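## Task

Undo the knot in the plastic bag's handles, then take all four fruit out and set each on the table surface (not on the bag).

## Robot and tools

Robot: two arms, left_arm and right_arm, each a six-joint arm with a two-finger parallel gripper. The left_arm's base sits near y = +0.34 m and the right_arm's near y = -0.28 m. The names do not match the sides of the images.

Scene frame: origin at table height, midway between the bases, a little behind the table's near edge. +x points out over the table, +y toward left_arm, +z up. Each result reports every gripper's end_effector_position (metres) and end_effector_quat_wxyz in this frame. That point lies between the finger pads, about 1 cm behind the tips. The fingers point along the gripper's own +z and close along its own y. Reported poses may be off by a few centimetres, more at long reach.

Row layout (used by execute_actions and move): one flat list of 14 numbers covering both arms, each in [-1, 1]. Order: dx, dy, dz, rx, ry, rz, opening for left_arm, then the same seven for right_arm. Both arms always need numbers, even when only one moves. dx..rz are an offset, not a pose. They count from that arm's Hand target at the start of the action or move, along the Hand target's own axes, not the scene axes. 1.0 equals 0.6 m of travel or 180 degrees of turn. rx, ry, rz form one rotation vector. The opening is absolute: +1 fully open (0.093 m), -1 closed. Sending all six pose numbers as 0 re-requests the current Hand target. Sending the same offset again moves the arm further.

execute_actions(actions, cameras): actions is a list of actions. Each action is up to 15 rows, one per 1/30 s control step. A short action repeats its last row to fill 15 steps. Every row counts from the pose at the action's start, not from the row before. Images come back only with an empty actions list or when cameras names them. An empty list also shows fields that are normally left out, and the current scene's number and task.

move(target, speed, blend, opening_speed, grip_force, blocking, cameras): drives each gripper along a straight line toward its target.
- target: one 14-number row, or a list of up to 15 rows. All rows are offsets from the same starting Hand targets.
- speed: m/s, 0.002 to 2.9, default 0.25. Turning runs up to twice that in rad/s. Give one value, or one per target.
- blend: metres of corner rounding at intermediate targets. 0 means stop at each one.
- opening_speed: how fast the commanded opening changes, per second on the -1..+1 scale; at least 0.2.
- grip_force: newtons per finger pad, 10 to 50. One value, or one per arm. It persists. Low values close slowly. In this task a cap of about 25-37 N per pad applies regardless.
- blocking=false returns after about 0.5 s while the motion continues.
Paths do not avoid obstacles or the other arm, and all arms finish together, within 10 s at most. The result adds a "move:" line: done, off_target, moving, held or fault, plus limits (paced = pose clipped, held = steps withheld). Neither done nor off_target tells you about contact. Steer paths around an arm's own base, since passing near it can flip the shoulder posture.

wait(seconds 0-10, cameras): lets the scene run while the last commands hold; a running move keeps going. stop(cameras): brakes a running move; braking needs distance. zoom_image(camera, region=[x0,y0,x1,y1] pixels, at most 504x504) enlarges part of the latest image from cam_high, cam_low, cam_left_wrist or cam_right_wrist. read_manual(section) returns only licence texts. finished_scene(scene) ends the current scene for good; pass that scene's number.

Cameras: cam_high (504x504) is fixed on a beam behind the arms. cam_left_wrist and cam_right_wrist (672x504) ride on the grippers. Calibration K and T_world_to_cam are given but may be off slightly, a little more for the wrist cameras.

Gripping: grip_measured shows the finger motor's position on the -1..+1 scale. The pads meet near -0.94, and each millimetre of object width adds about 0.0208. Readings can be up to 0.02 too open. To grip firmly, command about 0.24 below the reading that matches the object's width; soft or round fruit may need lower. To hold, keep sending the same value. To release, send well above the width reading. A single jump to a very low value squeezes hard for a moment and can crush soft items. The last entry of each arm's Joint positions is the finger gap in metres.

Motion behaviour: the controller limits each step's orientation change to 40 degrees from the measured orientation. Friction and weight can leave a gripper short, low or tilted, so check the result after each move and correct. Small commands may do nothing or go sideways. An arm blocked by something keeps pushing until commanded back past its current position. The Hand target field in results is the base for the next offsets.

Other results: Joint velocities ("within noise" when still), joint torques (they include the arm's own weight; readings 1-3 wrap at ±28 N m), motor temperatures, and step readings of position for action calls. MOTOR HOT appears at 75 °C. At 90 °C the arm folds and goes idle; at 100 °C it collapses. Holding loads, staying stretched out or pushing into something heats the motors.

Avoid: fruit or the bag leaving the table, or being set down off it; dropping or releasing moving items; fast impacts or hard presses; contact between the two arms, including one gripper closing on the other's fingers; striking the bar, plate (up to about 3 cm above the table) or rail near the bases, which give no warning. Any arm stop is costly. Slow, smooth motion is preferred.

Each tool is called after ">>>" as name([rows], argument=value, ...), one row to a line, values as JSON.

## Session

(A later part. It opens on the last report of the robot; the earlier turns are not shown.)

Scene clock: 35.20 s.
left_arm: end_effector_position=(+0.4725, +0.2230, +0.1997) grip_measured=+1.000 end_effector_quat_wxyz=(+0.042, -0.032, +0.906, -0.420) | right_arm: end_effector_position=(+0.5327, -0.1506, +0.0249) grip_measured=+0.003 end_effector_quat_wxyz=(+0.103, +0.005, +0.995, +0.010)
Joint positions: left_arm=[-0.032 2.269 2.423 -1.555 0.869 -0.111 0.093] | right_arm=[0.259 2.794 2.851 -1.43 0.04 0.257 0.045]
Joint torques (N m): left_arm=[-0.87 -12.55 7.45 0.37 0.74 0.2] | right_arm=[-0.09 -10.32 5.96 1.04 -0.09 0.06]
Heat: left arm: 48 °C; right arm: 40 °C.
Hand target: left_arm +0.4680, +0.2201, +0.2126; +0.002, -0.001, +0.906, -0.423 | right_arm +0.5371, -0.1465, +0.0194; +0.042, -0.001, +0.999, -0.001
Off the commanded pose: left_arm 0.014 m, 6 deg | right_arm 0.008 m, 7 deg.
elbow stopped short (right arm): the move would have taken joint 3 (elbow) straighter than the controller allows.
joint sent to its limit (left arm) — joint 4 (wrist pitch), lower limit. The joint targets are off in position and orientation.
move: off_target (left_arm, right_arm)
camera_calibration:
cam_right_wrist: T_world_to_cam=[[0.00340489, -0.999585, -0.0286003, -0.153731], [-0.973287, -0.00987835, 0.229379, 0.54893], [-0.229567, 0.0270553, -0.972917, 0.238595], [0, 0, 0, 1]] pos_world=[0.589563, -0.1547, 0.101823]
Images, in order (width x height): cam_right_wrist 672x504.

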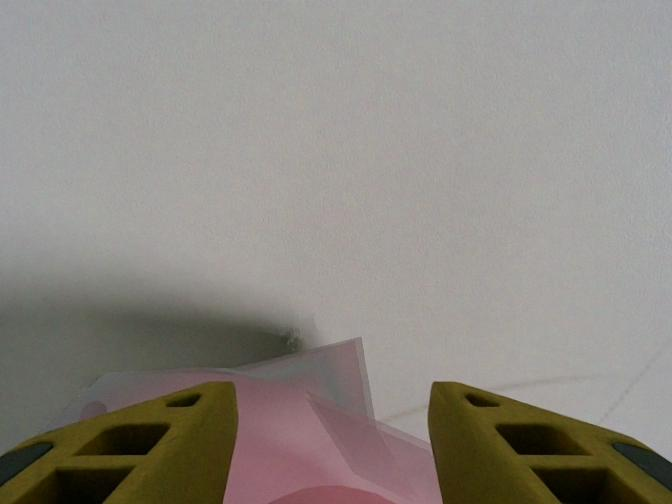

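>>> move(target=[0,0,0,0,0,0,1,-0.006,-0.005,0.015,0,0,0,0], speed=0.05)

>>> move(target=[0,0,0,0,0,0,1,0,0,0,0,0,0,-1], opening_speed=1)

>>> move(target=[0,0,0,0,0,0,1,0.04,0,-0.14,0,-0.1,0,-1], speed=0.06, cameras=["all"])

Scene clock: 37.17 s.
left_arm: end_effector_position=(+0.4725, +0.2230, +0.1997) grip_measured=+1.000 end_effector_quat_wxyz=(+0.042, -0.032, +0.906, -0.420) | right_arm: end_effector_position=(+0.5369, -0.1521, +0.0177) grip_measured=+0.003 end_effector_quat_wxyz=(+0.105, +0.004, +0.994, +0.010)
Joint positions: left_arm=[-0.032 2.269 2.423 -1.555 0.869 -0.111 0.093] | right_arm=[0.255 2.809 2.851 -1.409 0.04 0.25 0.045]
Joint torques (N m): left_arm=[-0.94 -12.56 7.54 0.36 0.74 0.18] | right_arm=[-0.42 -10.3 5.85 1.06 -0.13 0]
Heat: left arm: 48 °C; right arm: 40 °C.
Hand target: left_arm +0.4680, +0.2201, +0.2126; +0.002, -0.001, +0.906, -0.423 | right_arm +0.5415, -0.1495, +0.0107; +0.042, -0.001, +0.999, -0.001
Off the commanded pose: left_arm 0.014 m, 6 deg | right_arm 0.009 m, 7 deg.
elbow stopped short (right arm): the move would have taken joint 3 (elbow) straighter than the controller allows.
joint sent to its limit (left arm) — joint 4 (wrist pitch), lower limit. The joint targets are off in position and orientation.
move: off_target (left_arm, right_arm)

Scene clock: 38.70 s.
left_arm: end_effector_position=(+0.4725, +0.2230, +0.1997) grip_measured=+1.000 end_effector_quat_wxyz=(+0.042, -0.032, +0.906, -0.420) | right_arm: end_effector_position=(+0.5382, -0.1518, +0.0180) grip_measured=-0.975 end_effector_quat_wxyz=(+0.108, +0.004, +0.994, +0.010)
Joint positions: left_arm=[-0.032 2.269 2.423 -1.555 0.869 -0.111 0.093] | right_arm=[0.255 2.809 2.851 -1.404 0.04 0.248 0]
Joint torques (N m): left_arm=[-0.88 -12.55 7.53 0.37 0.74 0.18] | right_arm=[-0.44 -10.1 5.97 1.02 -0.1 0.02]
Motor temperatures (°C): left_arm=[25 49 42 30 25 25 29] | right_arm=[25 40 37 36 27 24 26]
Heat: left arm: 49 °C; right arm: 40 °C.
Hand target: left_arm +0.4680, +0.2201, +0.2126; +0.002, -0.001, +0.906, -0.423 | right_arm +0.5415, -0.1495, +0.0107; +0.042, -0.001, +0.999, -0.001
Off the commanded pose: left_arm 0.014 m, 6 deg | right_arm 0.008 m, 8 deg.
elbow stopped short (right arm): the move would have taken joint 3 (elbow) straighter than the controller allows.
joint sent to its limit (left arm) — joint 4 (wrist pitch), lower limit. The joint targets are off in position and orientation.
move: off_target (left_arm, right_arm)

Scene clock: 40.97 s.
left_arm: end_effector_position=(+0.4725, +0.2230, +0.1997) grip_measured=+1.000 end_effector_quat_wxyz=(+0.042, -0.032, +0.906, -0.420) | right_arm: end_effector_position=(+0.5075, -0.1520, +0.0645) grip_measured=-0.976 end_effector_quat_wxyz=(+0.164, -0.005, +0.986, -0.002)
Joint positions: left_arm=[-0.032 2.269 2.423 -1.555 0.869 -0.111 0.093] | right_arm=[0.287 2.352 2.146 -1.052 0.097 0.251 0]
Joint torques (N m): left_arm=[-0.84 -12.4 7.58 0.37 0.75 0.21] | right_arm=[0.65 -14.82 4.74 1.34 0.21 0.24]
Heat: left arm: 49 °C; right arm: 41 °C.
Hand target: left_arm +0.4680, +0.2201, +0.2126; +0.002, -0.001, +0.906, -0.423 | right_arm +0.5105, -0.1494, +0.0924; +0.198, -0.001, +0.980, +0.000
Off the commanded pose: left_arm 0.014 m, 6 deg | right_arm 0.028 m, 4 deg.
joint sent to its limit (left arm) — joint 4 (wrist pitch), lower limit. The joint targets are off in position and orientation.
move: off_target (left_arm, right_arm)
camera_calibration:
cam_left_wrist: T_world_to_cam=[[0.0246774, -0.654647, 0.755532, -0.0137593], [-0.937996, 0.246235, 0.243993, 0.373772], [-0.345767, -0.714707, -0.60798, 0.526211], [0, 0, 0, 1]] pos_world=[0.532883, 0.275043, 0.239124]
cam_right_wrist: T_world_to_cam=[[0.0229637, -0.999734, -0.00211384, -0.165553], [-0.993997, -0.0230581, 0.106952, 0.531723], [-0.106972, -0.00035486, -0.994262, 0.206316], [0, 0, 0, 1]] pos_world=[0.554402, -0.153175, 0.147914]

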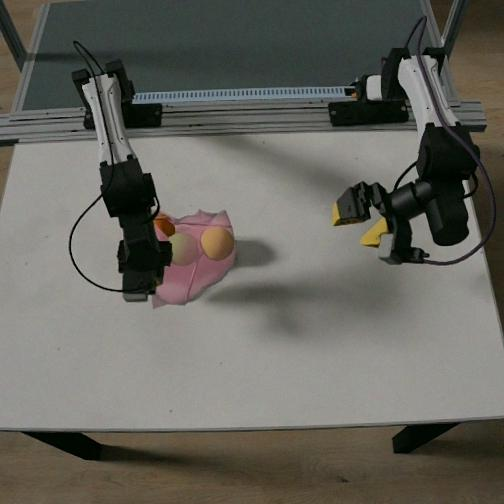

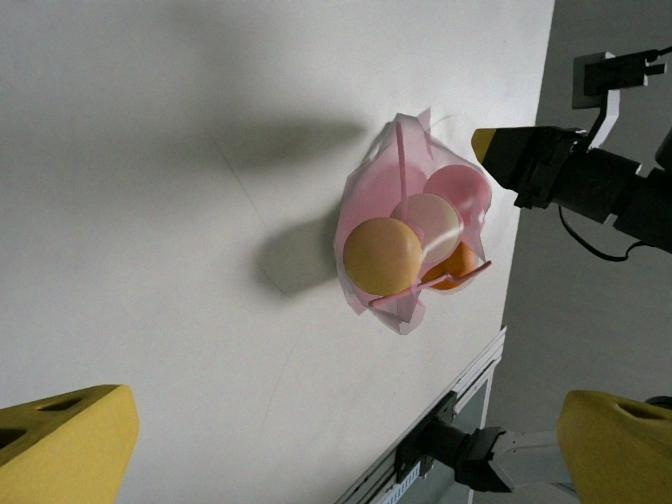

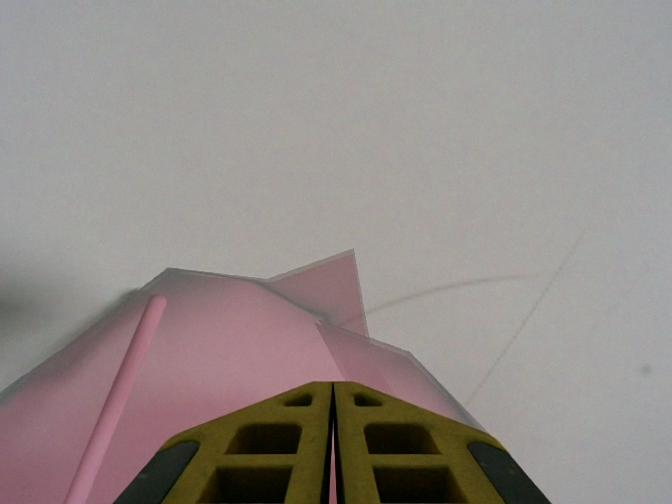

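>>> move(target=[0,0,0,0,0,0,1,-0.006,0,-0.14,0,-0.06,0,-1], speed=0.05, cameras=["cam_high","cam_left_wrist"])

Scene clock: 43.67 s.
left_arm: end_effector_position=(+0.4725, +0.2230, +0.1997) grip_measured=+1.000 end_effector_quat_wxyz=(+0.042, -0.032, +0.906, -0.420) | right_arm: end_effector_position=(+0.4813, -0.1514, +0.1463) grip_measured=-0.976 end_effector_quat_wxyz=(+0.257, -0.007, +0.966, -0.003)
Joint positions: left_arm=[-0.032 2.269 2.423 -1.555 0.869 -0.111 0.093] | right_arm=[0.325 2.054 1.917 -0.942 0.164 0.26 0]
Joint torques (N m): left_arm=[-0.85 -12.52 7.49 0.39 0.73 0.18] | right_arm=[0.75 -12.59 5.05 1.74 0.26 0.22]
Heat: left arm: 49 °C; right arm: 43 °C.
Hand target: left_arm +0.4680, +0.2201, +0.2126; +0.002, -0.001, +0.906, -0.423 | right_arm +0.4811, -0.1494, +0.1712; +0.290, -0.001, +0.957, +0.000
Off the commanded pose: left_arm 0.014 m, 6 deg | right_arm 0.025 m, 4 deg.
joint sent to its limit (left arm) — joint 4 (wrist pitch), lower limit. The joint targets are off in position and orientation.
move: off_target (left_arm, right_arm)
camera_calibration:
cam_left_wrist: T_world_to_cam=[[0.0246774, -0.654647, 0.755532, -0.0137593], [-0.937996, 0.246235, 0.243993, 0.373772], [-0.345767, -0.714707, -0.60798, 0.526211], [0, 0, 0, 1]] pos_world=[0.532883, 0.275043, 0.239124]
Images, in order (width x height): cam_high 504x504, cam_left_wrist 672x504.

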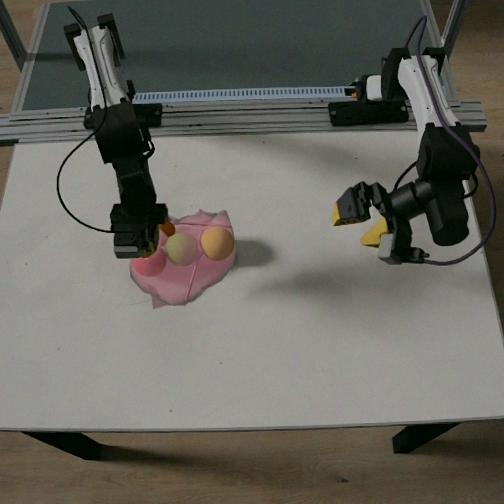

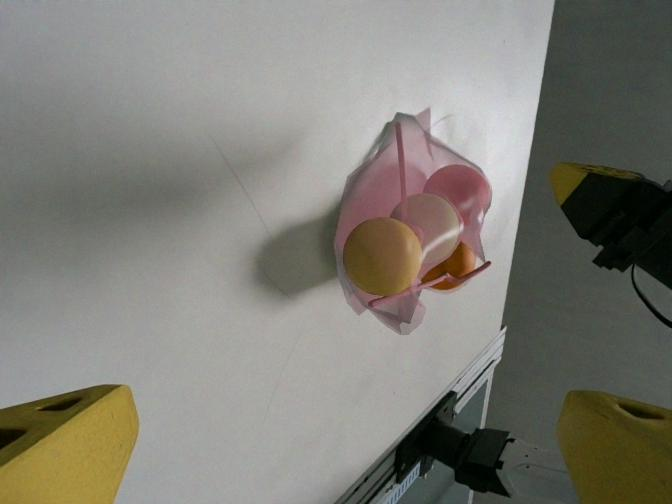

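>>> move(target=[0,0,0,0,0,0,1,0,0,0,0,0.06,0,0], cameras=["cam_right_wrist"])

>>> zoom_image(camera="cam_right_wrist", region=[150, 100, 550, 450])

Scene clock: 45.33 s.
left_arm: end_effector_position=(+0.4725, +0.2230, +0.1997) grip_measured=+1.000 end_effector_quat_wxyz=(+0.042, -0.032, +0.906, -0.420) | right_arm: end_effector_position=(+0.4825, -0.1531, +0.1740) grip_measured=-0.003 end_effector_quat_wxyz=(+0.210, -0.004, +0.978, -0.009)
Joint positions: left_arm=[-0.032 2.269 2.423 -1.555 0.869 -0.111 0.093] | right_arm=[0.316 2.214 2.323 -1.284 0.146 0.269 0.045]
Joint torques (N m): left_arm=[-0.87 -12.51 7.43 0.36 0.75 0.22] | right_arm=[-0.38 -7.76 7.25 0.95 -0.17 0.26]
Heat: left arm: 50 °C; right arm: 43 °C.
Hand target: left_arm +0.4680, +0.2201, +0.2126; +0.002, -0.001, +0.906, -0.423 | right_arm +0.4812, -0.1494, +0.1712; +0.198, -0.001, +0.980, +0.000
Off the commanded pose: left_arm 0.014 m, 6 deg | right_arm 0.005 m, 2 deg.
joint sent to its limit (left arm) — joint 4 (wrist pitch), lower limit. The joint targets are off in position and orientation.
move: off_target (left_arm)
camera_calibration:
cam_right_wrist: T_world_to_cam=[[0.0168375, -0.999765, 0.0136179, -0.165669], [-0.999763, -0.0166463, 0.0140371, 0.515066], [-0.0138071, -0.0138511, -0.999809, 0.26649], [0, 0, 0, 1]] pos_world=[0.521413, -0.153365, 0.261465]
Images, in order (width x height): cam_right_wrist 672x504.

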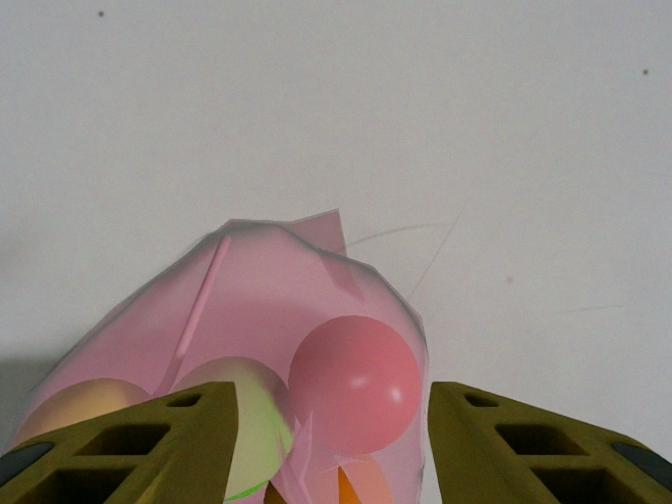

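Scaled by 1.260 from the camera's 672x504 image, which has a finer 960x720 frame.

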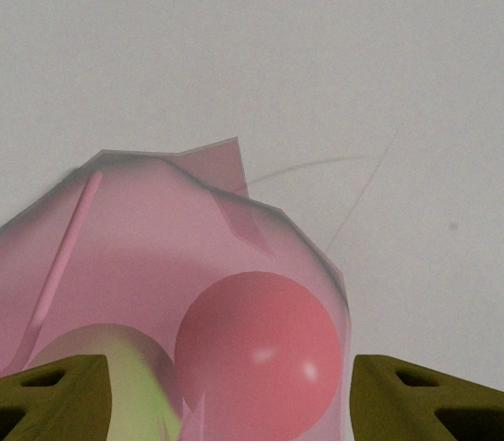

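>>> move(target=[0,0,0,0,0,0,1,0.029,0.002,0.255,0,0.09,0,0], speed=0.1, cameras=["cam_right_wrist"])

Scene clock: 47.83 s.
left_arm: end_effector_position=(+0.4725, +0.2230, +0.1997) grip_measured=+1.000 end_effector_quat_wxyz=(+0.042, -0.032, +0.906, -0.420) | right_arm: end_effector_position=(+0.5269, -0.1518, +0.0252) grip_measured=-0.003 end_effector_quat_wxyz=(+0.094, +0.005, +0.996, -0.002)
Joint positions: left_arm=[-0.032 2.269 2.423 -1.555 0.869 -0.111 0.093] | right_arm=[0.265 2.784 2.837 -1.448 0.058 0.262 0.045]
Joint torques (N m): left_arm=[-0.85 -12.48 7.53 0.36 0.73 0.18] | right_arm=[-0.31 -10.69 6.76 0.53 -0.21 0.04]
Heat: left arm: 50 °C; right arm: 43 °C.
Hand target: left_arm +0.4680, +0.2201, +0.2126; +0.002, -0.001, +0.906, -0.423 | right_arm +0.5246, -0.1484, +0.0234; +0.058, -0.001, +0.998, -0.001
Off the commanded pose: left_arm 0.014 m, 6 deg | right_arm 0.005 m, 4 deg.
elbow stopped short (right arm): the move would have taken joint 3 (elbow) straighter than the controller allows.
joint sent to its limit (left arm) — joint 4 (wrist pitch), lower limit. The joint targets are off in position and orientation.
move: off_target (left_arm, right_arm)
camera_calibration:
cam_right_wrist: T_world_to_cam=[[0.000555322, -0.999981, -0.00619176, -0.15408], [-0.969111, -0.0020652, 0.246617, 0.541732], [-0.246625, 0.00586355, -0.969093, 0.243233], [0, 0, 0, 1]] pos_world=[0.585071, -0.154385, 0.101161]
Images, in order (width x height): cam_right_wrist 672x504.

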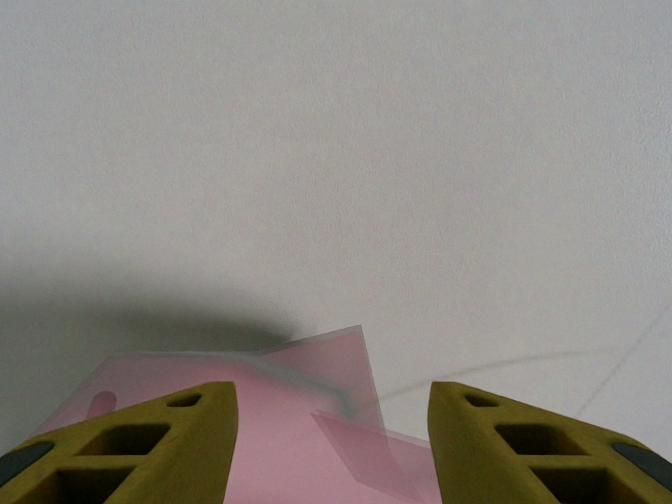

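>>> move(target=[0,0,0,0,0,0,1,-0.006,0.004,0.025,0,0,0,0], speed=0.04)

>>> move(target=[0,0,0,0,0,0,1,0,0,0,0,0,0,-1], opening_speed=1, cameras=["cam_right_wrist"])

>>> move(target=[0,0,0,0,0,0,1,0.03,0,-0.1,0,-0.07,0,-1], speed=0.05, cameras=["cam_right_wrist","cam_left_wrist"])

Scene clock: 49.23 s.
left_arm: end_effector_position=(+0.4725, +0.2230, +0.1997) grip_measured=+1.000 end_effector_quat_wxyz=(+0.042, -0.032, +0.906, -0.420) | right_arm: end_effector_position=(+0.5251, -0.1522, +0.0122) grip_measured=-0.003 end_effector_quat_wxyz=(+0.082, +0.005, +0.997, -0.005)
Joint positions: left_arm=[-0.032 2.269 2.423 -1.555 0.869 -0.111 0.093] | right_arm=[0.265 2.809 2.837 -1.448 0.058 0.262 0.045]
Joint torques (N m): left_arm=[-0.91 -12.56 7.51 0.36 0.74 0.2] | right_arm=[-0.39 -10.29 6.9 0.9 -0.24 0.03]
Heat: left arm: 50 °C; right arm: 43 °C.
Hand target: left_arm +0.4680, +0.2201, +0.2126; +0.002, -0.001, +0.906, -0.423 | right_arm +0.5299, -0.1460, +0.0089; +0.058, -0.001, +0.998, -0.001
Off the commanded pose: left_arm 0.014 m, 6 deg | right_arm 0.009 m, 3 deg.
elbow stopped short (right arm): the move would have taken joint 3 (elbow) straighter than the controller allows.
joint sent to its limit (left arm) — joint 4 (wrist pitch), lower limit. The joint targets are off in position and orientation.
move: off_target (left_arm, right_arm)

Scene clock: 50.77 s.
left_arm: end_effector_position=(+0.4725, +0.2230, +0.1997) grip_measured=+1.000 end_effector_quat_wxyz=(+0.042, -0.032, +0.906, -0.420) | right_arm: end_effector_position=(+0.5251, -0.1522, +0.0122) grip_measured=-0.975 end_effector_quat_wxyz=(+0.082, +0.005, +0.997, -0.005)
Joint positions: left_arm=[-0.032 2.269 2.423 -1.555 0.869 -0.111 0.093] | right_arm=[0.265 2.809 2.837 -1.448 0.058 0.262 0]
Joint torques (N m): left_arm=[-0.81 -12.42 7.57 0.38 0.71 0.19] | right_arm=[-0.18 -10.32 6.76 0.87 -0.22 0]
Heat: left arm: 50 °C; right arm: 43 °C.
Hand target: left_arm +0.4680, +0.2201, +0.2126; +0.002, -0.001, +0.906, -0.423 | right_arm +0.5299, -0.1460, +0.0089; +0.058, -0.001, +0.998, -0.001
Off the commanded pose: left_arm 0.014 m, 6 deg | right_arm 0.009 m, 3 deg.
elbow stopped short (right arm): the move would have taken joint 3 (elbow) straighter than the controller allows.
joint sent to its limit (left arm) — joint 4 (wrist pitch), lower limit. The joint targets are off in position and orientation.
move: off_target (left_arm, right_arm)
camera_calibration:
cam_right_wrist: T_world_to_cam=[[0.000603328, -1, 0.0000761306, -0.154639], [-0.96299, -0.000560479, 0.269535, 0.539867], [-0.269535, -0.000235931, -0.962991, 0.241192], [0, 0, 0, 1]] pos_world=[0.584989, -0.15428, 0.0867647]
Images, in order (width x height): cam_right_wrist 672x504.

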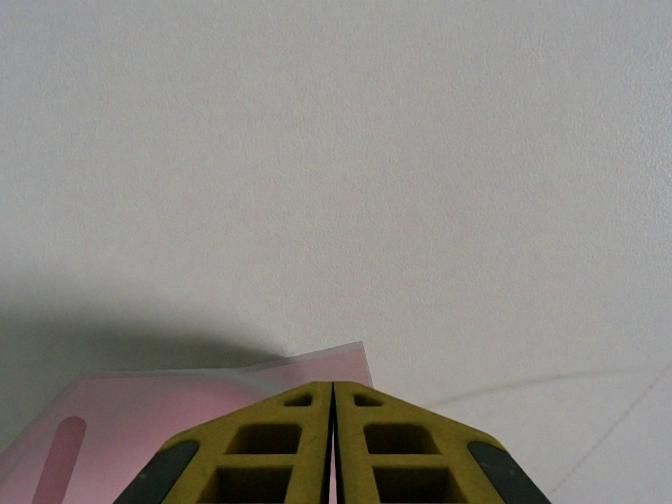

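Scene clock: 53.10 s.
left_arm: end_effector_position=(+0.4725, +0.2230, +0.1997) grip_measured=+1.000 end_effector_quat_wxyz=(+0.042, -0.032, +0.906, -0.420) | right_arm: end_effector_position=(+0.5005, -0.1495, +0.0369) grip_measured=-0.976 end_effector_quat_wxyz=(+0.132, -0.004, +0.991, -0.002)
Joint positions: left_arm=[-0.032 2.269 2.423 -1.555 0.869 -0.111 0.093] | right_arm=[0.29 2.399 2.138 -1.062 0.082 0.262 0]
Joint torques (N m): left_arm=[-0.84 -12.49 7.41 0.39 0.71 0.19] | right_arm=[0.64 -15.3 4.77 1.16 0.21 0.23]
Heat: left arm: 51 °C; right arm: 44 °C.
Hand target: left_arm +0.4680, +0.2201, +0.2126; +0.002, -0.001, +0.906, -0.423 | right_arm +0.5050, -0.1459, +0.0664; +0.167, -0.001, +0.986, -0.001
Off the commanded pose: left_arm 0.014 m, 6 deg | right_arm 0.030 m, 4 deg.
joint sent to its limit (left arm) — joint 4 (wrist pitch), lower limit. The joint targets are off in position and orientation.
move: off_target (left_arm, right_arm)
camera_calibration:
cam_left_wrist: T_world_to_cam=[[0.0246774, -0.654647, 0.755532, -0.0137593], [-0.937996, 0.246235, 0.243993, 0.373772], [-0.345767, -0.714707, -0.60798, 0.526211], [0, 0, 0, 1]] pos_world=[0.532883, 0.275043, 0.239124]
cam_right_wrist: T_world_to_cam=[[0.0199198, -0.999798, -0.00252958, -0.16156], [-0.984751, -0.0200572, 0.172812, 0.52106], [-0.172828, -0.000951378, -0.984952, 0.210719], [0, 0, 0, 1]] pos_world=[0.55275, -0.150876, 0.117094]
Images, in order (width x height): cam_left_wrist 672x504, cam_right_wrist 672x504.

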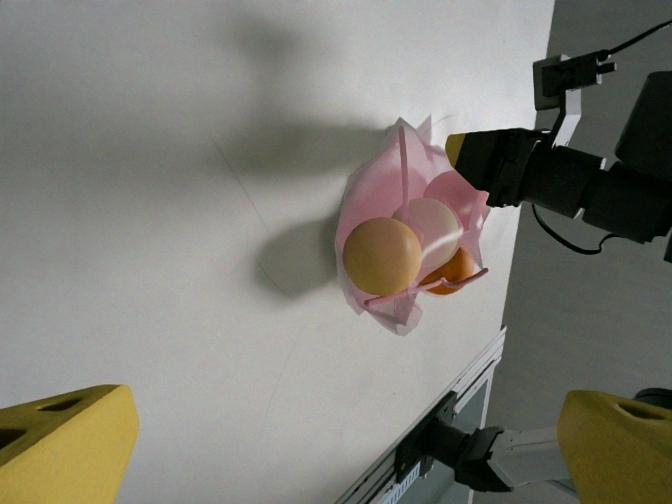

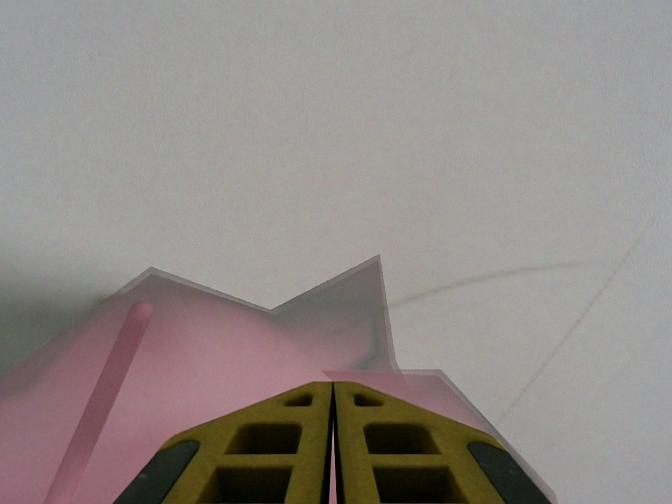

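>>> move(target=[0,0,0,0,0,0,1,0,0,0,0,0,0,-0.2])

>>> move(target=[0,0,0,0,0,0,1,-0.03,-0.008,0.04,0,0.09,0,-0.2], cameras=["cam_right_wrist"], speed=0.08)

Scene clock: 54.17 s.
left_arm: end_effector_position=(+0.4725, +0.2230, +0.1997) grip_measured=+1.000 end_effector_quat_wxyz=(+0.042, -0.032, +0.906, -0.420) | right_arm: end_effector_position=(+0.5006, -0.1495, +0.0370) grip_measured=-0.203 end_effector_quat_wxyz=(+0.132, -0.004, +0.991, -0.002)
Joint positions: left_arm=[-0.032 2.269 2.423 -1.555 0.869 -0.111 0.093] | right_arm=[0.29 2.399 2.138 -1.061 0.082 0.262 0.035]
Joint torques (N m): left_arm=[-0.87 -12.6 7.45 0.38 0.75 0.19] | right_arm=[0.72 -15.39 4.86 1.15 0.24 0.25]
Heat: left arm: 51 °C; right arm: 44 °C.
Hand target: left_arm +0.4680, +0.2201, +0.2126; +0.002, -0.001, +0.906, -0.423 | right_arm +0.5051, -0.1459, +0.0665; +0.167, -0.001, +0.986, +0.000
Off the commanded pose: left_arm 0.014 m, 6 deg | right_arm 0.030 m, 4 deg.
joint sent to its limit (left arm) — joint 4 (wrist pitch), lower limit. The joint targets are off in position and orientation.
move: off_target (left_arm, right_arm)

Scene clock: 56.47 s.
left_arm: end_effector_position=(+0.4725, +0.2230, +0.1997) grip_measured=+1.000 end_effector_quat_wxyz=(+0.042, -0.032, +0.906, -0.420) | right_arm: end_effector_position=(+0.5287, -0.1549, +0.0532) grip_measured=-0.203 end_effector_quat_wxyz=(+0.114, +0.005, +0.993, +0.010)
Joint positions: left_arm=[-0.032 2.269 2.423 -1.555 0.869 -0.111 0.093] | right_arm=[0.255 2.731 2.837 -1.457 0.043 0.251 0.035]
Joint torques (N m): left_arm=[-0.92 -12.45 7.46 0.34 0.74 0.18] | right_arm=[-0.34 -9.92 6.86 0.85 -0.29 0.03]
Heat: left arm: 51 °C; right arm: 44 °C.
Hand target: left_arm +0.4680, +0.2201, +0.2126; +0.002, -0.001, +0.906, -0.423 | right_arm +0.5299, -0.1507, +0.0497; +0.027, -0.001, +1.000, -0.001
Off the commanded pose: left_arm 0.014 m, 6 deg | right_arm 0.006 m, 10 deg.
elbow stopped short (right arm): the move would have taken joint 3 (elbow) straighter than the controller allows.
joint sent to its limit (left arm) — joint 4 (wrist pitch), lower limit. The joint targets are off in position and orientation.
move: off_target (left_arm, right_arm)
camera_calibration:
cam_right_wrist: T_world_to_cam=[[0.00426829, -0.999544, -0.0298914, -0.157695], [-0.97819, -0.0103811, 0.207455, 0.542216], [-0.207671, 0.028354, -0.977788, 0.254173], [0, 0, 0, 1]] pos_world=[0.583847, -0.159201, 0.131328]
Images, in order (width x height): cam_right_wrist 672x504.

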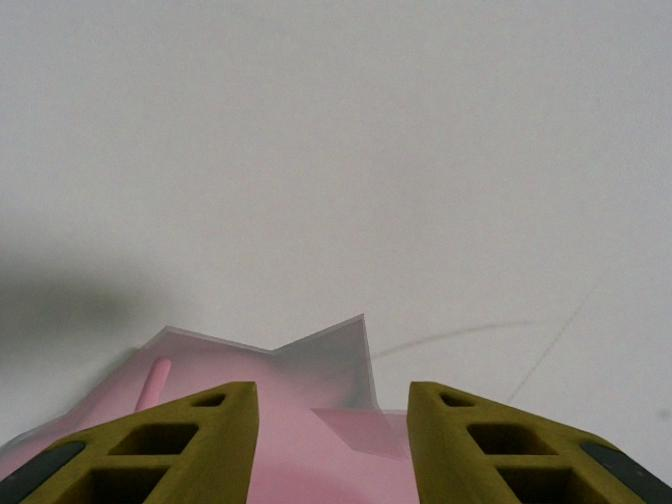

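>>> move(target=[0,0,0,0,0,0,1,0.0,-0.003,0.075,0,0,0,-0.2], speed=0.06)

>>> move(target=[0,0,0,0,0,0,1,0,0,0,0,0,0,-1], opening_speed=1)

>>> move(target=[0,0,0,0,0,0,1,0,0,-0.09,0,-0.07,0,-1], speed=0.05, cameras=["cam_right_wrist","cam_left_wrist"])

Scene clock: 58.67 s.
left_arm: end_effector_position=(+0.4725, +0.2230, +0.1997) grip_measured=+1.000 end_effector_quat_wxyz=(+0.042, -0.032, +0.906, -0.420) | right_arm: end_effector_position=(+0.5264, -0.1567, +0.0081) grip_measured=-0.203 end_effector_quat_wxyz=(+0.078, +0.004, +0.997, +0.002)
Joint positions: left_arm=[-0.032 2.269 2.423 -1.555 0.869 -0.111 0.093] | right_arm=[0.252 2.817 2.837 -1.444 0.041 0.247 0.035]
Joint torques (N m): left_arm=[-0.9 -12.55 7.49 0.37 0.77 0.21] | right_arm=[-0.58 -10.25 7.04 0.93 -0.18 0]
Heat: left arm: 51 °C; right arm: 44 °C.
Hand target: left_arm +0.4680, +0.2201, +0.2126; +0.002, -0.001, +0.906, -0.423 | right_arm +0.5324, -0.1525, +0.0048; +0.027, -0.001, +1.000, -0.001
Off the commanded pose: left_arm 0.014 m, 6 deg | right_arm 0.008 m, 6 deg.
elbow stopped short (right arm): the move would have taken joint 3 (elbow) straighter than the controller allows.
joint sent to its limit (left arm) — joint 4 (wrist pitch), lower limit. The joint targets are off in position and orientation.
move: off_target (left_arm, right_arm)

Scene clock: 59.97 s.
left_arm: end_effector_position=(+0.4725, +0.2230, +0.1997) grip_measured=+1.000 end_effector_quat_wxyz=(+0.042, -0.032, +0.906, -0.420) | right_arm: end_effector_position=(+0.5276, -0.1561, +0.0095) grip_measured=-0.975 end_effector_quat_wxyz=(+0.081, +0.004, +0.997, +0.003)
Joint positions: left_arm=[-0.032 2.269 2.423 -1.555 0.869 -0.111 0.093] | right_arm=[0.252 2.817 2.842 -1.442 0.04 0.247 0]
Joint torques (N m): left_arm=[-0.87 -12.59 7.43 0.37 0.76 0.19] | right_arm=[-0.32 -10.29 6.63 0.87 -0.18 0.03]
Motor temperatures (°C): left_arm=[25 51 43 30 25 25 29] | right_arm=[25 45 38 36 27 24 26]
Heat: left arm: 51 °C; right arm: 45 °C.
Hand target: left_arm +0.4680, +0.2201, +0.2126; +0.002, -0.001, +0.906, -0.423 | right_arm +0.5323, -0.1525, +0.0048; +0.027, -0.001, +1.000, -0.001
Off the commanded pose: left_arm 0.014 m, 6 deg | right_arm 0.008 m, 6 deg.
elbow stopped short (right arm): the move would have taken joint 3 (elbow) straighter than the controller allows.
joint sent to its limit (left arm) — joint 4 (wrist pitch), lower limit. The joint targets are off in position and orientation.
move: off_target (left_arm, right_arm)

Scene clock: 62.83 s.
left_arm: end_effector_position=(+0.4725, +0.2230, +0.1997) grip_measured=+1.000 end_effector_quat_wxyz=(+0.042, -0.032, +0.906, -0.420) | right_arm: end_effector_position=(+0.5237, -0.1558, +0.0238) grip_measured=-0.975 end_effector_quat_wxyz=(+0.096, +0.001, +0.995, -0.001)
Joint positions: left_arm=[-0.032 2.269 2.423 -1.555 0.869 -0.111 0.093] | right_arm=[0.259 2.668 2.6 -1.321 0.057 0.247 0]
Joint torques (N m): left_arm=[-0.91 -12.48 7.46 0.38 0.72 0.2] | right_arm=[0.66 -16.92 4.57 1.02 0.18 0.13]
Heat: left arm: 52 °C; right arm: 46 °C.
Hand target: left_arm +0.4680, +0.2201, +0.2126; +0.002, -0.001, +0.906, -0.423 | right_arm +0.5295, -0.1524, +0.0587; +0.136, -0.001, +0.991, -0.001
Off the commanded pose: left_arm 0.014 m, 6 deg | right_arm 0.036 m, 5 deg.
joint sent to its limit (left arm) — joint 4 (wrist pitch), lower limit. The joint targets are off in position and orientation.
move: off_target (left_arm, right_arm)
camera_calibration:
cam_left_wrist: T_world_to_cam=[[0.0246774, -0.654647, 0.755532, -0.0137593], [-0.937996, 0.246235, 0.243993, 0.373772], [-0.345767, -0.714707, -0.60798, 0.526211], [0, 0, 0, 1]] pos_world=[0.532883, 0.275043, 0.239124]
cam_right_wrist: T_world_to_cam=[[0.00967974, -0.999935, -0.00607992, -0.162891], [-0.970225, -0.0108633, 0.241962, 0.538245], [-0.242012, 0.00355676, -0.970267, 0.238376], [0, 0, 0, 1]] pos_world=[0.581486, -0.157881, 0.100063]
Images, in order (width x height): cam_left_wrist 672x504, cam_right_wrist 672x504.

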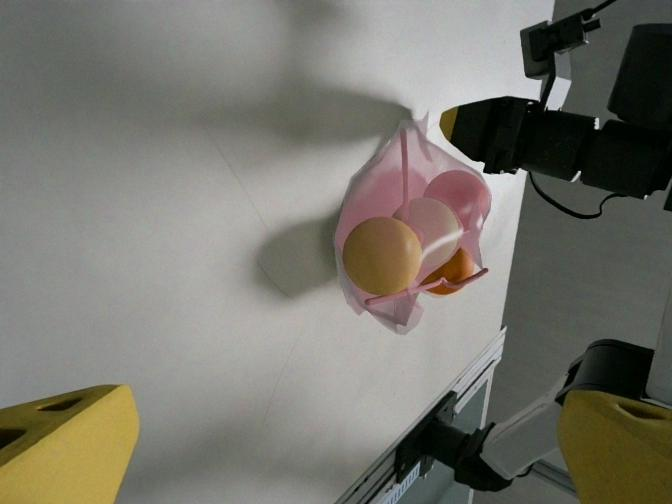

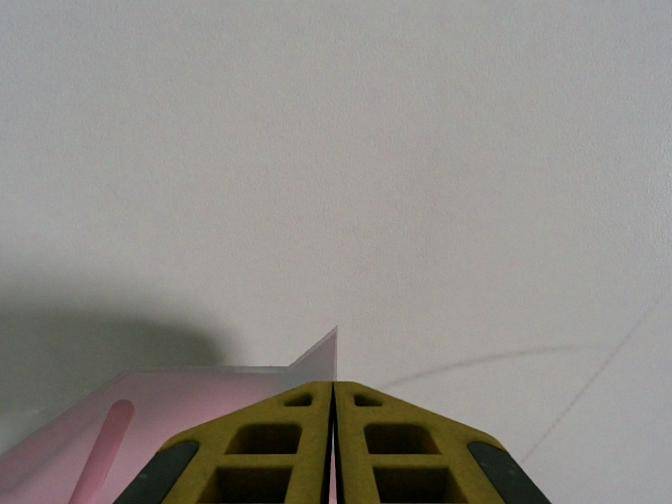

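Fin itself looks gripped now. Lift.

>>> move(target=[0,0,0,0,0,0,1,-0.03,0,-0.1,0,-0.08,0,-1], speed=0.04, cameras=["cam_right_wrist","cam_left_wrist"])

Scene clock: 69.53 s.
left_arm: end_effector_position=(+0.4725, +0.2230, +0.1997) grip_measured=+1.000 end_effector_quat_wxyz=(+0.042, -0.032, +0.906, -0.420) | right_arm: end_effector_position=(+0.5284, -0.1556, +0.0892) grip_measured=-0.975 end_effector_quat_wxyz=(+0.222, +0.002, +0.975, -0.001)
Joint positions: left_arm=[-0.032 2.269 2.423 -1.555 0.869 -0.111 0.093] | right_arm=[0.279 2.321 2.149 -0.971 0.126 0.247 0]
Joint torques (N m): left_arm=[-0.84 -12.53 7.57 0.34 0.74 0.2] | right_arm=[0.81 -15.19 5.18 1.58 0.22 0.07]
Heat: left arm: 52 °C; right arm: 49 °C.
Hand target: left_arm +0.4680, +0.2201, +0.2126; +0.002, -0.001, +0.906, -0.423 | right_arm +0.5306, -0.1523, +0.1214; +0.259, -0.001, +0.966, +0.000
Off the commanded pose: left_arm 0.014 m, 6 deg | right_arm 0.032 m, 4 deg.
joint sent to its limit (left arm) — joint 4 (wrist pitch), lower limit. The joint targets are off in position and orientation.
move: off_target (left_arm, right_arm)
camera_calibration:
cam_left_wrist: T_world_to_cam=[[0.0246774, -0.654647, 0.755532, -0.0137593], [-0.937996, 0.246235, 0.243993, 0.373772], [-0.345767, -0.714707, -0.60798, 0.526211], [0, 0, 0, 1]] pos_world=[0.532883, 0.275043, 0.239124]
cam_right_wrist: T_world_to_cam=[[0.00820619, -0.999958, -0.00397102, -0.161708], [-0.999909, -0.00816322, -0.0107169, 0.565638], [0.010684, 0.00405861, -0.999935, 0.172126], [0, 0, 0, 1]] pos_world=[0.565075, -0.157782, 0.177535]
Images, in order (width x height): cam_left_wrist 672x504, cam_right_wrist 672x504.

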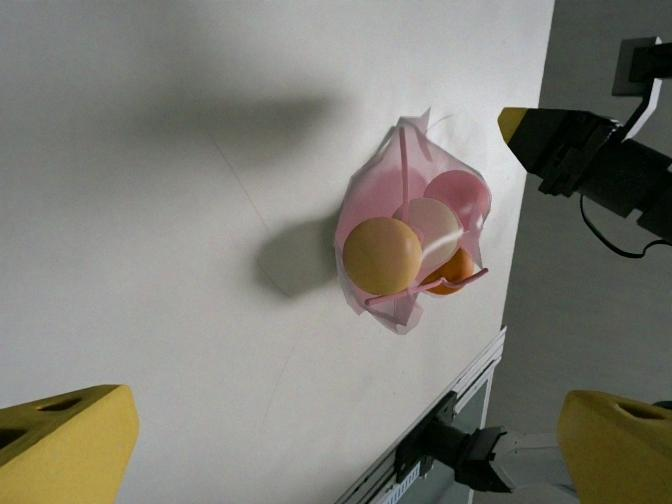

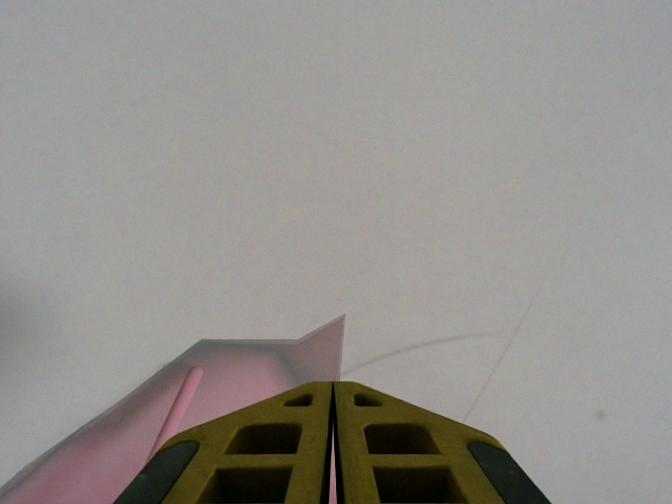

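>>> move(target=[0,0,0,0,0,0,1,0.03,-0.006,0.14,0,0.13,0,-0.2], speed=0.1, cameras=["cam_right_wrist"])

Scene clock: 72.37 s.
left_arm: end_effector_position=(+0.4725, +0.2230, +0.1997) grip_measured=+1.000 end_effector_quat_wxyz=(+0.042, -0.032, +0.906, -0.420) | right_arm: end_effector_position=(+0.5529, -0.1611, +0.0421) grip_measured=-0.203 end_effector_quat_wxyz=(+0.149, +0.005, +0.989, +0.010)
Joint positions: left_arm=[-0.032 2.269 2.423 -1.555 0.869 -0.111 0.093] | right_arm=[0.238 2.763 2.837 -1.355 0.056 0.229 0.035]
Joint torques (N m): left_arm=[-0.81 -12.6 7.43 0.37 0.74 0.18] | right_arm=[-0.35 -10.35 7.13 1.16 -0.23 -0.01]
Heat: left arm: 52 °C; right arm: 49 °C.
Hand target: left_arm +0.4680, +0.2201, +0.2126; +0.002, -0.001, +0.906, -0.423 | right_arm +0.5571, -0.1561, +0.0396; +0.058, -0.001, +0.998, -0.001
Off the commanded pose: left_arm 0.014 m, 6 deg | right_arm 0.007 m, 11 deg.
elbow stopped short (right arm): the move would have taken joint 3 (elbow) straighter than the controller allows.
joint sent to its limit (left arm) — joint 4 (wrist pitch), lower limit. The joint targets are off in position and orientation.
move: off_target (left_arm, right_arm)
camera_calibration:
cam_right_wrist: T_world_to_cam=[[0.00651351, -0.999595, -0.0277195, -0.165623], [-0.990383, -0.0102795, 0.137968, 0.577717], [-0.138197, 0.0265543, -0.990049, 0.210244], [0, 0, 0, 1]] pos_world=[0.602295, -0.1652, 0.123854]
Images, in order (width x height): cam_right_wrist 672x504.

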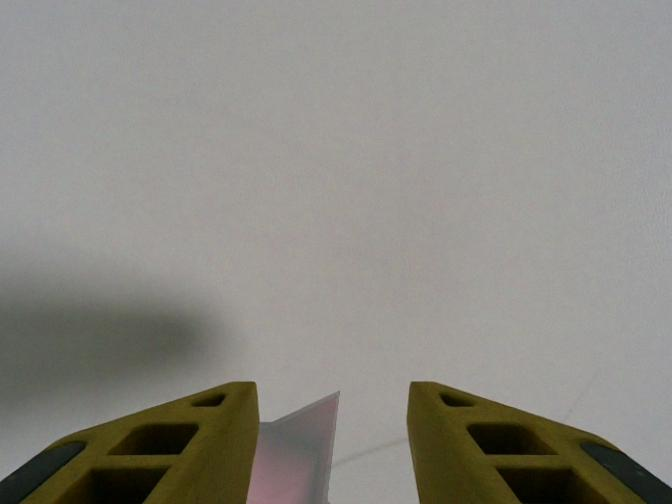

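>>> move(target=[0,0,0,0,0,0,1,0.032,0.014,0.083,0,0,0,-0.2], speed=0.05, cameras=["cam_right_wrist"])

>>> move(target=[0,0,0,0,0,0,1,0,0,0,0,0,0,-1], opening_speed=0.7, cameras=["cam_right_wrist"])

>>> move(target=[0,0,0,0,0,0,1,-0.01,0,-0.14,0,-0.09,0,-1], speed=0.05, cameras=["cam_right_wrist","cam_left_wrist"])

Scene clock: 75.07 s.
left_arm: end_effector_position=(+0.4725, +0.2230, +0.1997) grip_measured=+1.000 end_effector_quat_wxyz=(+0.042, -0.032, +0.906, -0.420) | right_arm: end_effector_position=(+0.5484, -0.1573, +0.0079) grip_measured=-0.203 end_effector_quat_wxyz=(+0.120, +0.000, +0.993, +0.004)
Joint positions: left_arm=[-0.032 2.269 2.423 -1.555 0.869 -0.111 0.093] | right_arm=[0.245 2.832 2.851 -1.359 0.055 0.23 0.035]
Joint torques (N m): left_arm=[-0.94 -12.56 7.38 0.37 0.76 0.18] | right_arm=[0.96 -8.83 6.01 0.85 -0.18 0.24]
Heat: left arm: 53 °C; right arm: 49 °C.
Hand target: left_arm +0.4680, +0.2201, +0.2126; +0.002, -0.001, +0.906, -0.423 | right_arm +0.5438, -0.1477, -0.0121; +0.058, -0.001, +0.998, -0.001
Off the commanded pose: left_arm 0.014 m, 6 deg | right_arm 0.023 m, 7 deg.
elbow stopped short (right arm): the move would have taken joint 3 (elbow) straighter than the controller allows.
joint sent to its limit (left arm) — joint 4 (wrist pitch), lower limit. The joint targets are off in position and orientation.
move: off_target (left_arm, right_arm)
camera_calibration:
cam_right_wrist: T_world_to_cam=[[0.0127846, -0.999797, -0.0155429, -0.166309], [-0.980709, -0.0155697, 0.19485, 0.571436], [-0.195053, 0.012752, -0.98071, 0.204638], [0, 0, 0, 1]] pos_world=[0.602454, -0.159988, 0.0867612]
Images, in order (width x height): cam_right_wrist 672x504.

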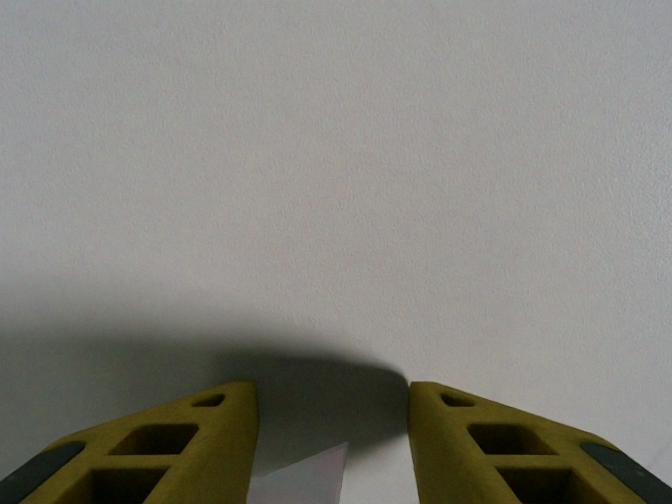

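Scene clock: 76.73 s.
left_arm: end_effector_position=(+0.4725, +0.2230, +0.1997) grip_measured=+1.000 end_effector_quat_wxyz=(+0.042, -0.032, +0.906, -0.420) | right_arm: end_effector_position=(+0.5484, -0.1584, +0.0078) grip_measured=-0.975 end_effector_quat_wxyz=(+0.120, +0.001, +0.993, +0.003)
Joint positions: left_arm=[-0.032 2.269 2.423 -1.555 0.869 -0.111 0.093] | right_arm=[0.244 2.832 2.851 -1.36 0.057 0.23 0]
Joint torques (N m): left_arm=[-0.87 -12.49 7.57 0.4 0.74 0.2] | right_arm=[1.11 -8.75 6.16 0.86 -0.15 0.23]
Heat: left arm: 53 °C; right arm: 49 °C.
Hand target: left_arm +0.4680, +0.2201, +0.2126; +0.002, -0.001, +0.906, -0.423 | right_arm +0.5438, -0.1477, -0.0121; +0.058, -0.001, +0.998, -0.001
Off the commanded pose: left_arm 0.014 m, 6 deg | right_arm 0.023 m, 7 deg.
elbow stopped short (right arm): the move would have taken joint 3 (elbow) straighter than the controller allows.
joint sent to its limit (left arm) — joint 4 (wrist pitch), lower limit. The joint targets are off in position and orientation.
move: off_target (left_arm, right_arm)
camera_calibration:
cam_right_wrist: T_world_to_cam=[[0.0109075, -0.99984, -0.0141635, -0.166407], [-0.980575, -0.0134694, 0.195682, 0.571718], [-0.195842, 0.011754, -0.980565, 0.204877], [0, 0, 0, 1]] pos_world=[0.602551, -0.161087, 0.0866636]
Images, in order (width x height): cam_right_wrist 672x504.

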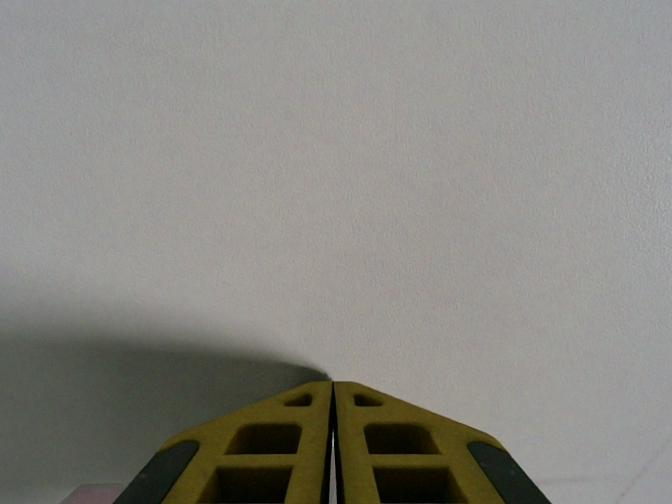

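Scene clock: 79.47 s.
left_arm: end_effector_position=(+0.4725, +0.2230, +0.1997) grip_measured=+1.000 end_effector_quat_wxyz=(+0.042, -0.032, +0.906, -0.420) | right_arm: end_effector_position=(+0.5349, -0.1511, +0.0386) grip_measured=-0.976 end_effector_quat_wxyz=(+0.160, -0.005, +0.987, -0.002)
Joint positions: left_arm=[-0.032 2.269 2.423 -1.555 0.869 -0.111 0.093] | right_arm=[0.273 2.521 2.348 -1.093 0.092 0.239 0]
Joint torques (N m): left_arm=[-0.85 -12.52 7.46 0.38 0.76 0.19] | right_arm=[0.8 -16.06 4.77 1.31 0.21 0.27]
Motor temperatures (°C): left_arm=[25 53 43 29 25 25 29] | right_arm=[25 50 37 36 26 24 26]
Heat: left arm: 53 °C; right arm: 50 °C.
Hand target: left_arm +0.4680, +0.2201, +0.2126; +0.002, -0.001, +0.906, -0.423 | right_arm +0.5400, -0.1476, +0.0721; +0.198, -0.001, +0.980, +0.000
Off the commanded pose: left_arm 0.014 m, 6 deg | right_arm 0.034 m, 4 deg.
joint sent to its limit (left arm) — joint 4 (wrist pitch), lower limit. The joint targets are off in position and orientation.
move: off_target (left_arm, right_arm)
camera_calibration:
cam_left_wrist: T_world_to_cam=[[0.0246774, -0.654647, 0.755532, -0.0137593], [-0.937996, 0.246235, 0.243993, 0.373772], [-0.345767, -0.714707, -0.60798, 0.526211], [0, 0, 0, 1]] pos_world=[0.532883, 0.275043, 0.239124]
cam_right_wrist: T_world_to_cam=[[0.0222895, -0.999751, -0.00102633, -0.165096], [-0.993061, -0.0222589, 0.115476, 0.561033], [-0.11547, -0.00155469, -0.99331, 0.187826], [0, 0, 0, 1]] pos_world=[0.582508, -0.152275, 0.121614]
Images, in order (width x height): cam_left_wrist 672x504, cam_right_wrist 672x504.

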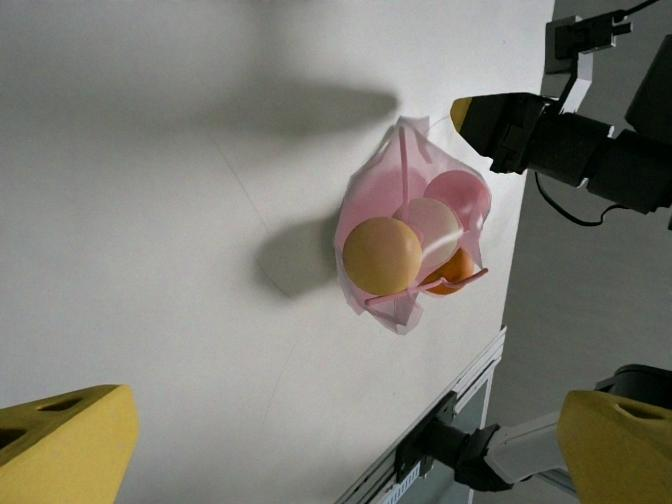

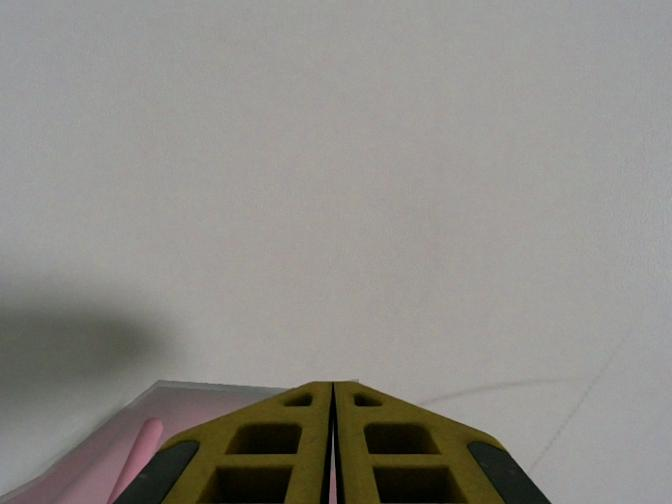

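>>> move([
  [0,0,0,0,0,0,1,0.03,0,0.02,0,0.08,0,-0.2],
  [0,0,0,0,0,0,1,0.071,0,0.098,0,0.08,0,-0.2],
], speed=0.06, cameras=["cam_right_wrist"])

Scene clock: 83.50 s.
left_arm: end_effector_position=(+0.4725, +0.2230, +0.1997) grip_measured=+1.000 end_effector_quat_wxyz=(+0.042, -0.032, +0.906, -0.420) | right_arm: end_effector_position=(+0.5228, -0.1525, +0.0118) grip_measured=-0.203 end_effector_quat_wxyz=(+0.080, -0.005, +0.997, -0.010)
Joint positions: left_arm=[-0.032 2.269 2.423 -1.555 0.869 -0.111 0.093] | right_arm=[0.268 2.78 2.778 -1.424 0.067 0.244 0.035]
Joint torques (N m): left_arm=[-0.91 -12.52 7.43 0.36 0.73 0.18] | right_arm=[-0.25 -10.22 5 0.9 -0.22 0.27]
Heat: left arm: 53 °C; right arm: 50 °C.
Hand target: left_arm +0.4680, +0.2201, +0.2126; +0.002, -0.001, +0.906, -0.423 | right_arm +0.5236, -0.1478, +0.0013; +0.074, -0.001, +0.997, -0.001
Off the commanded pose: left_arm 0.014 m, 6 deg | right_arm 0.011 m, 1 deg.
elbow stopped short (right arm): the move would have taken joint 3 (elbow) straighter than the controller allows.
joint sent to its limit (left arm) — joint 4 (wrist pitch), lower limit. The joint targets are off in position and orientation.
move: off_target (left_arm, right_arm)
camera_calibration:
cam_right_wrist: T_world_to_cam=[[0.020197, -0.999715, 0.0127035, -0.16529], [-0.961598, -0.0159452, 0.273998, 0.534719], [-0.273717, -0.0177496, -0.961646, 0.239693], [0, 0, 0, 1]] pos_world=[0.583132, -0.152462, 0.0860878]
Images, in order (width x height): cam_right_wrist 672x504.

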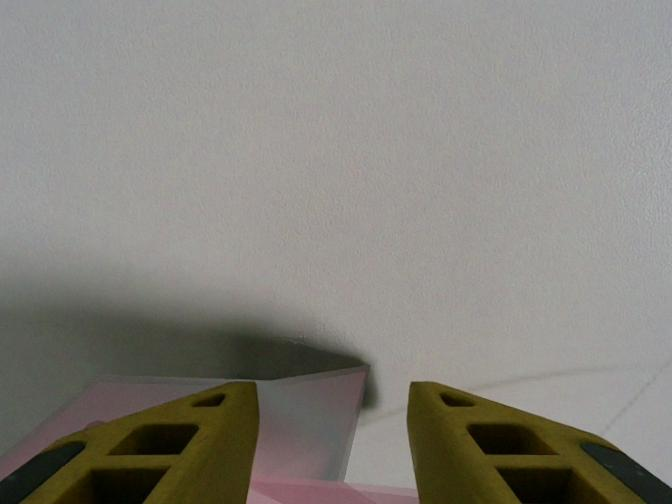

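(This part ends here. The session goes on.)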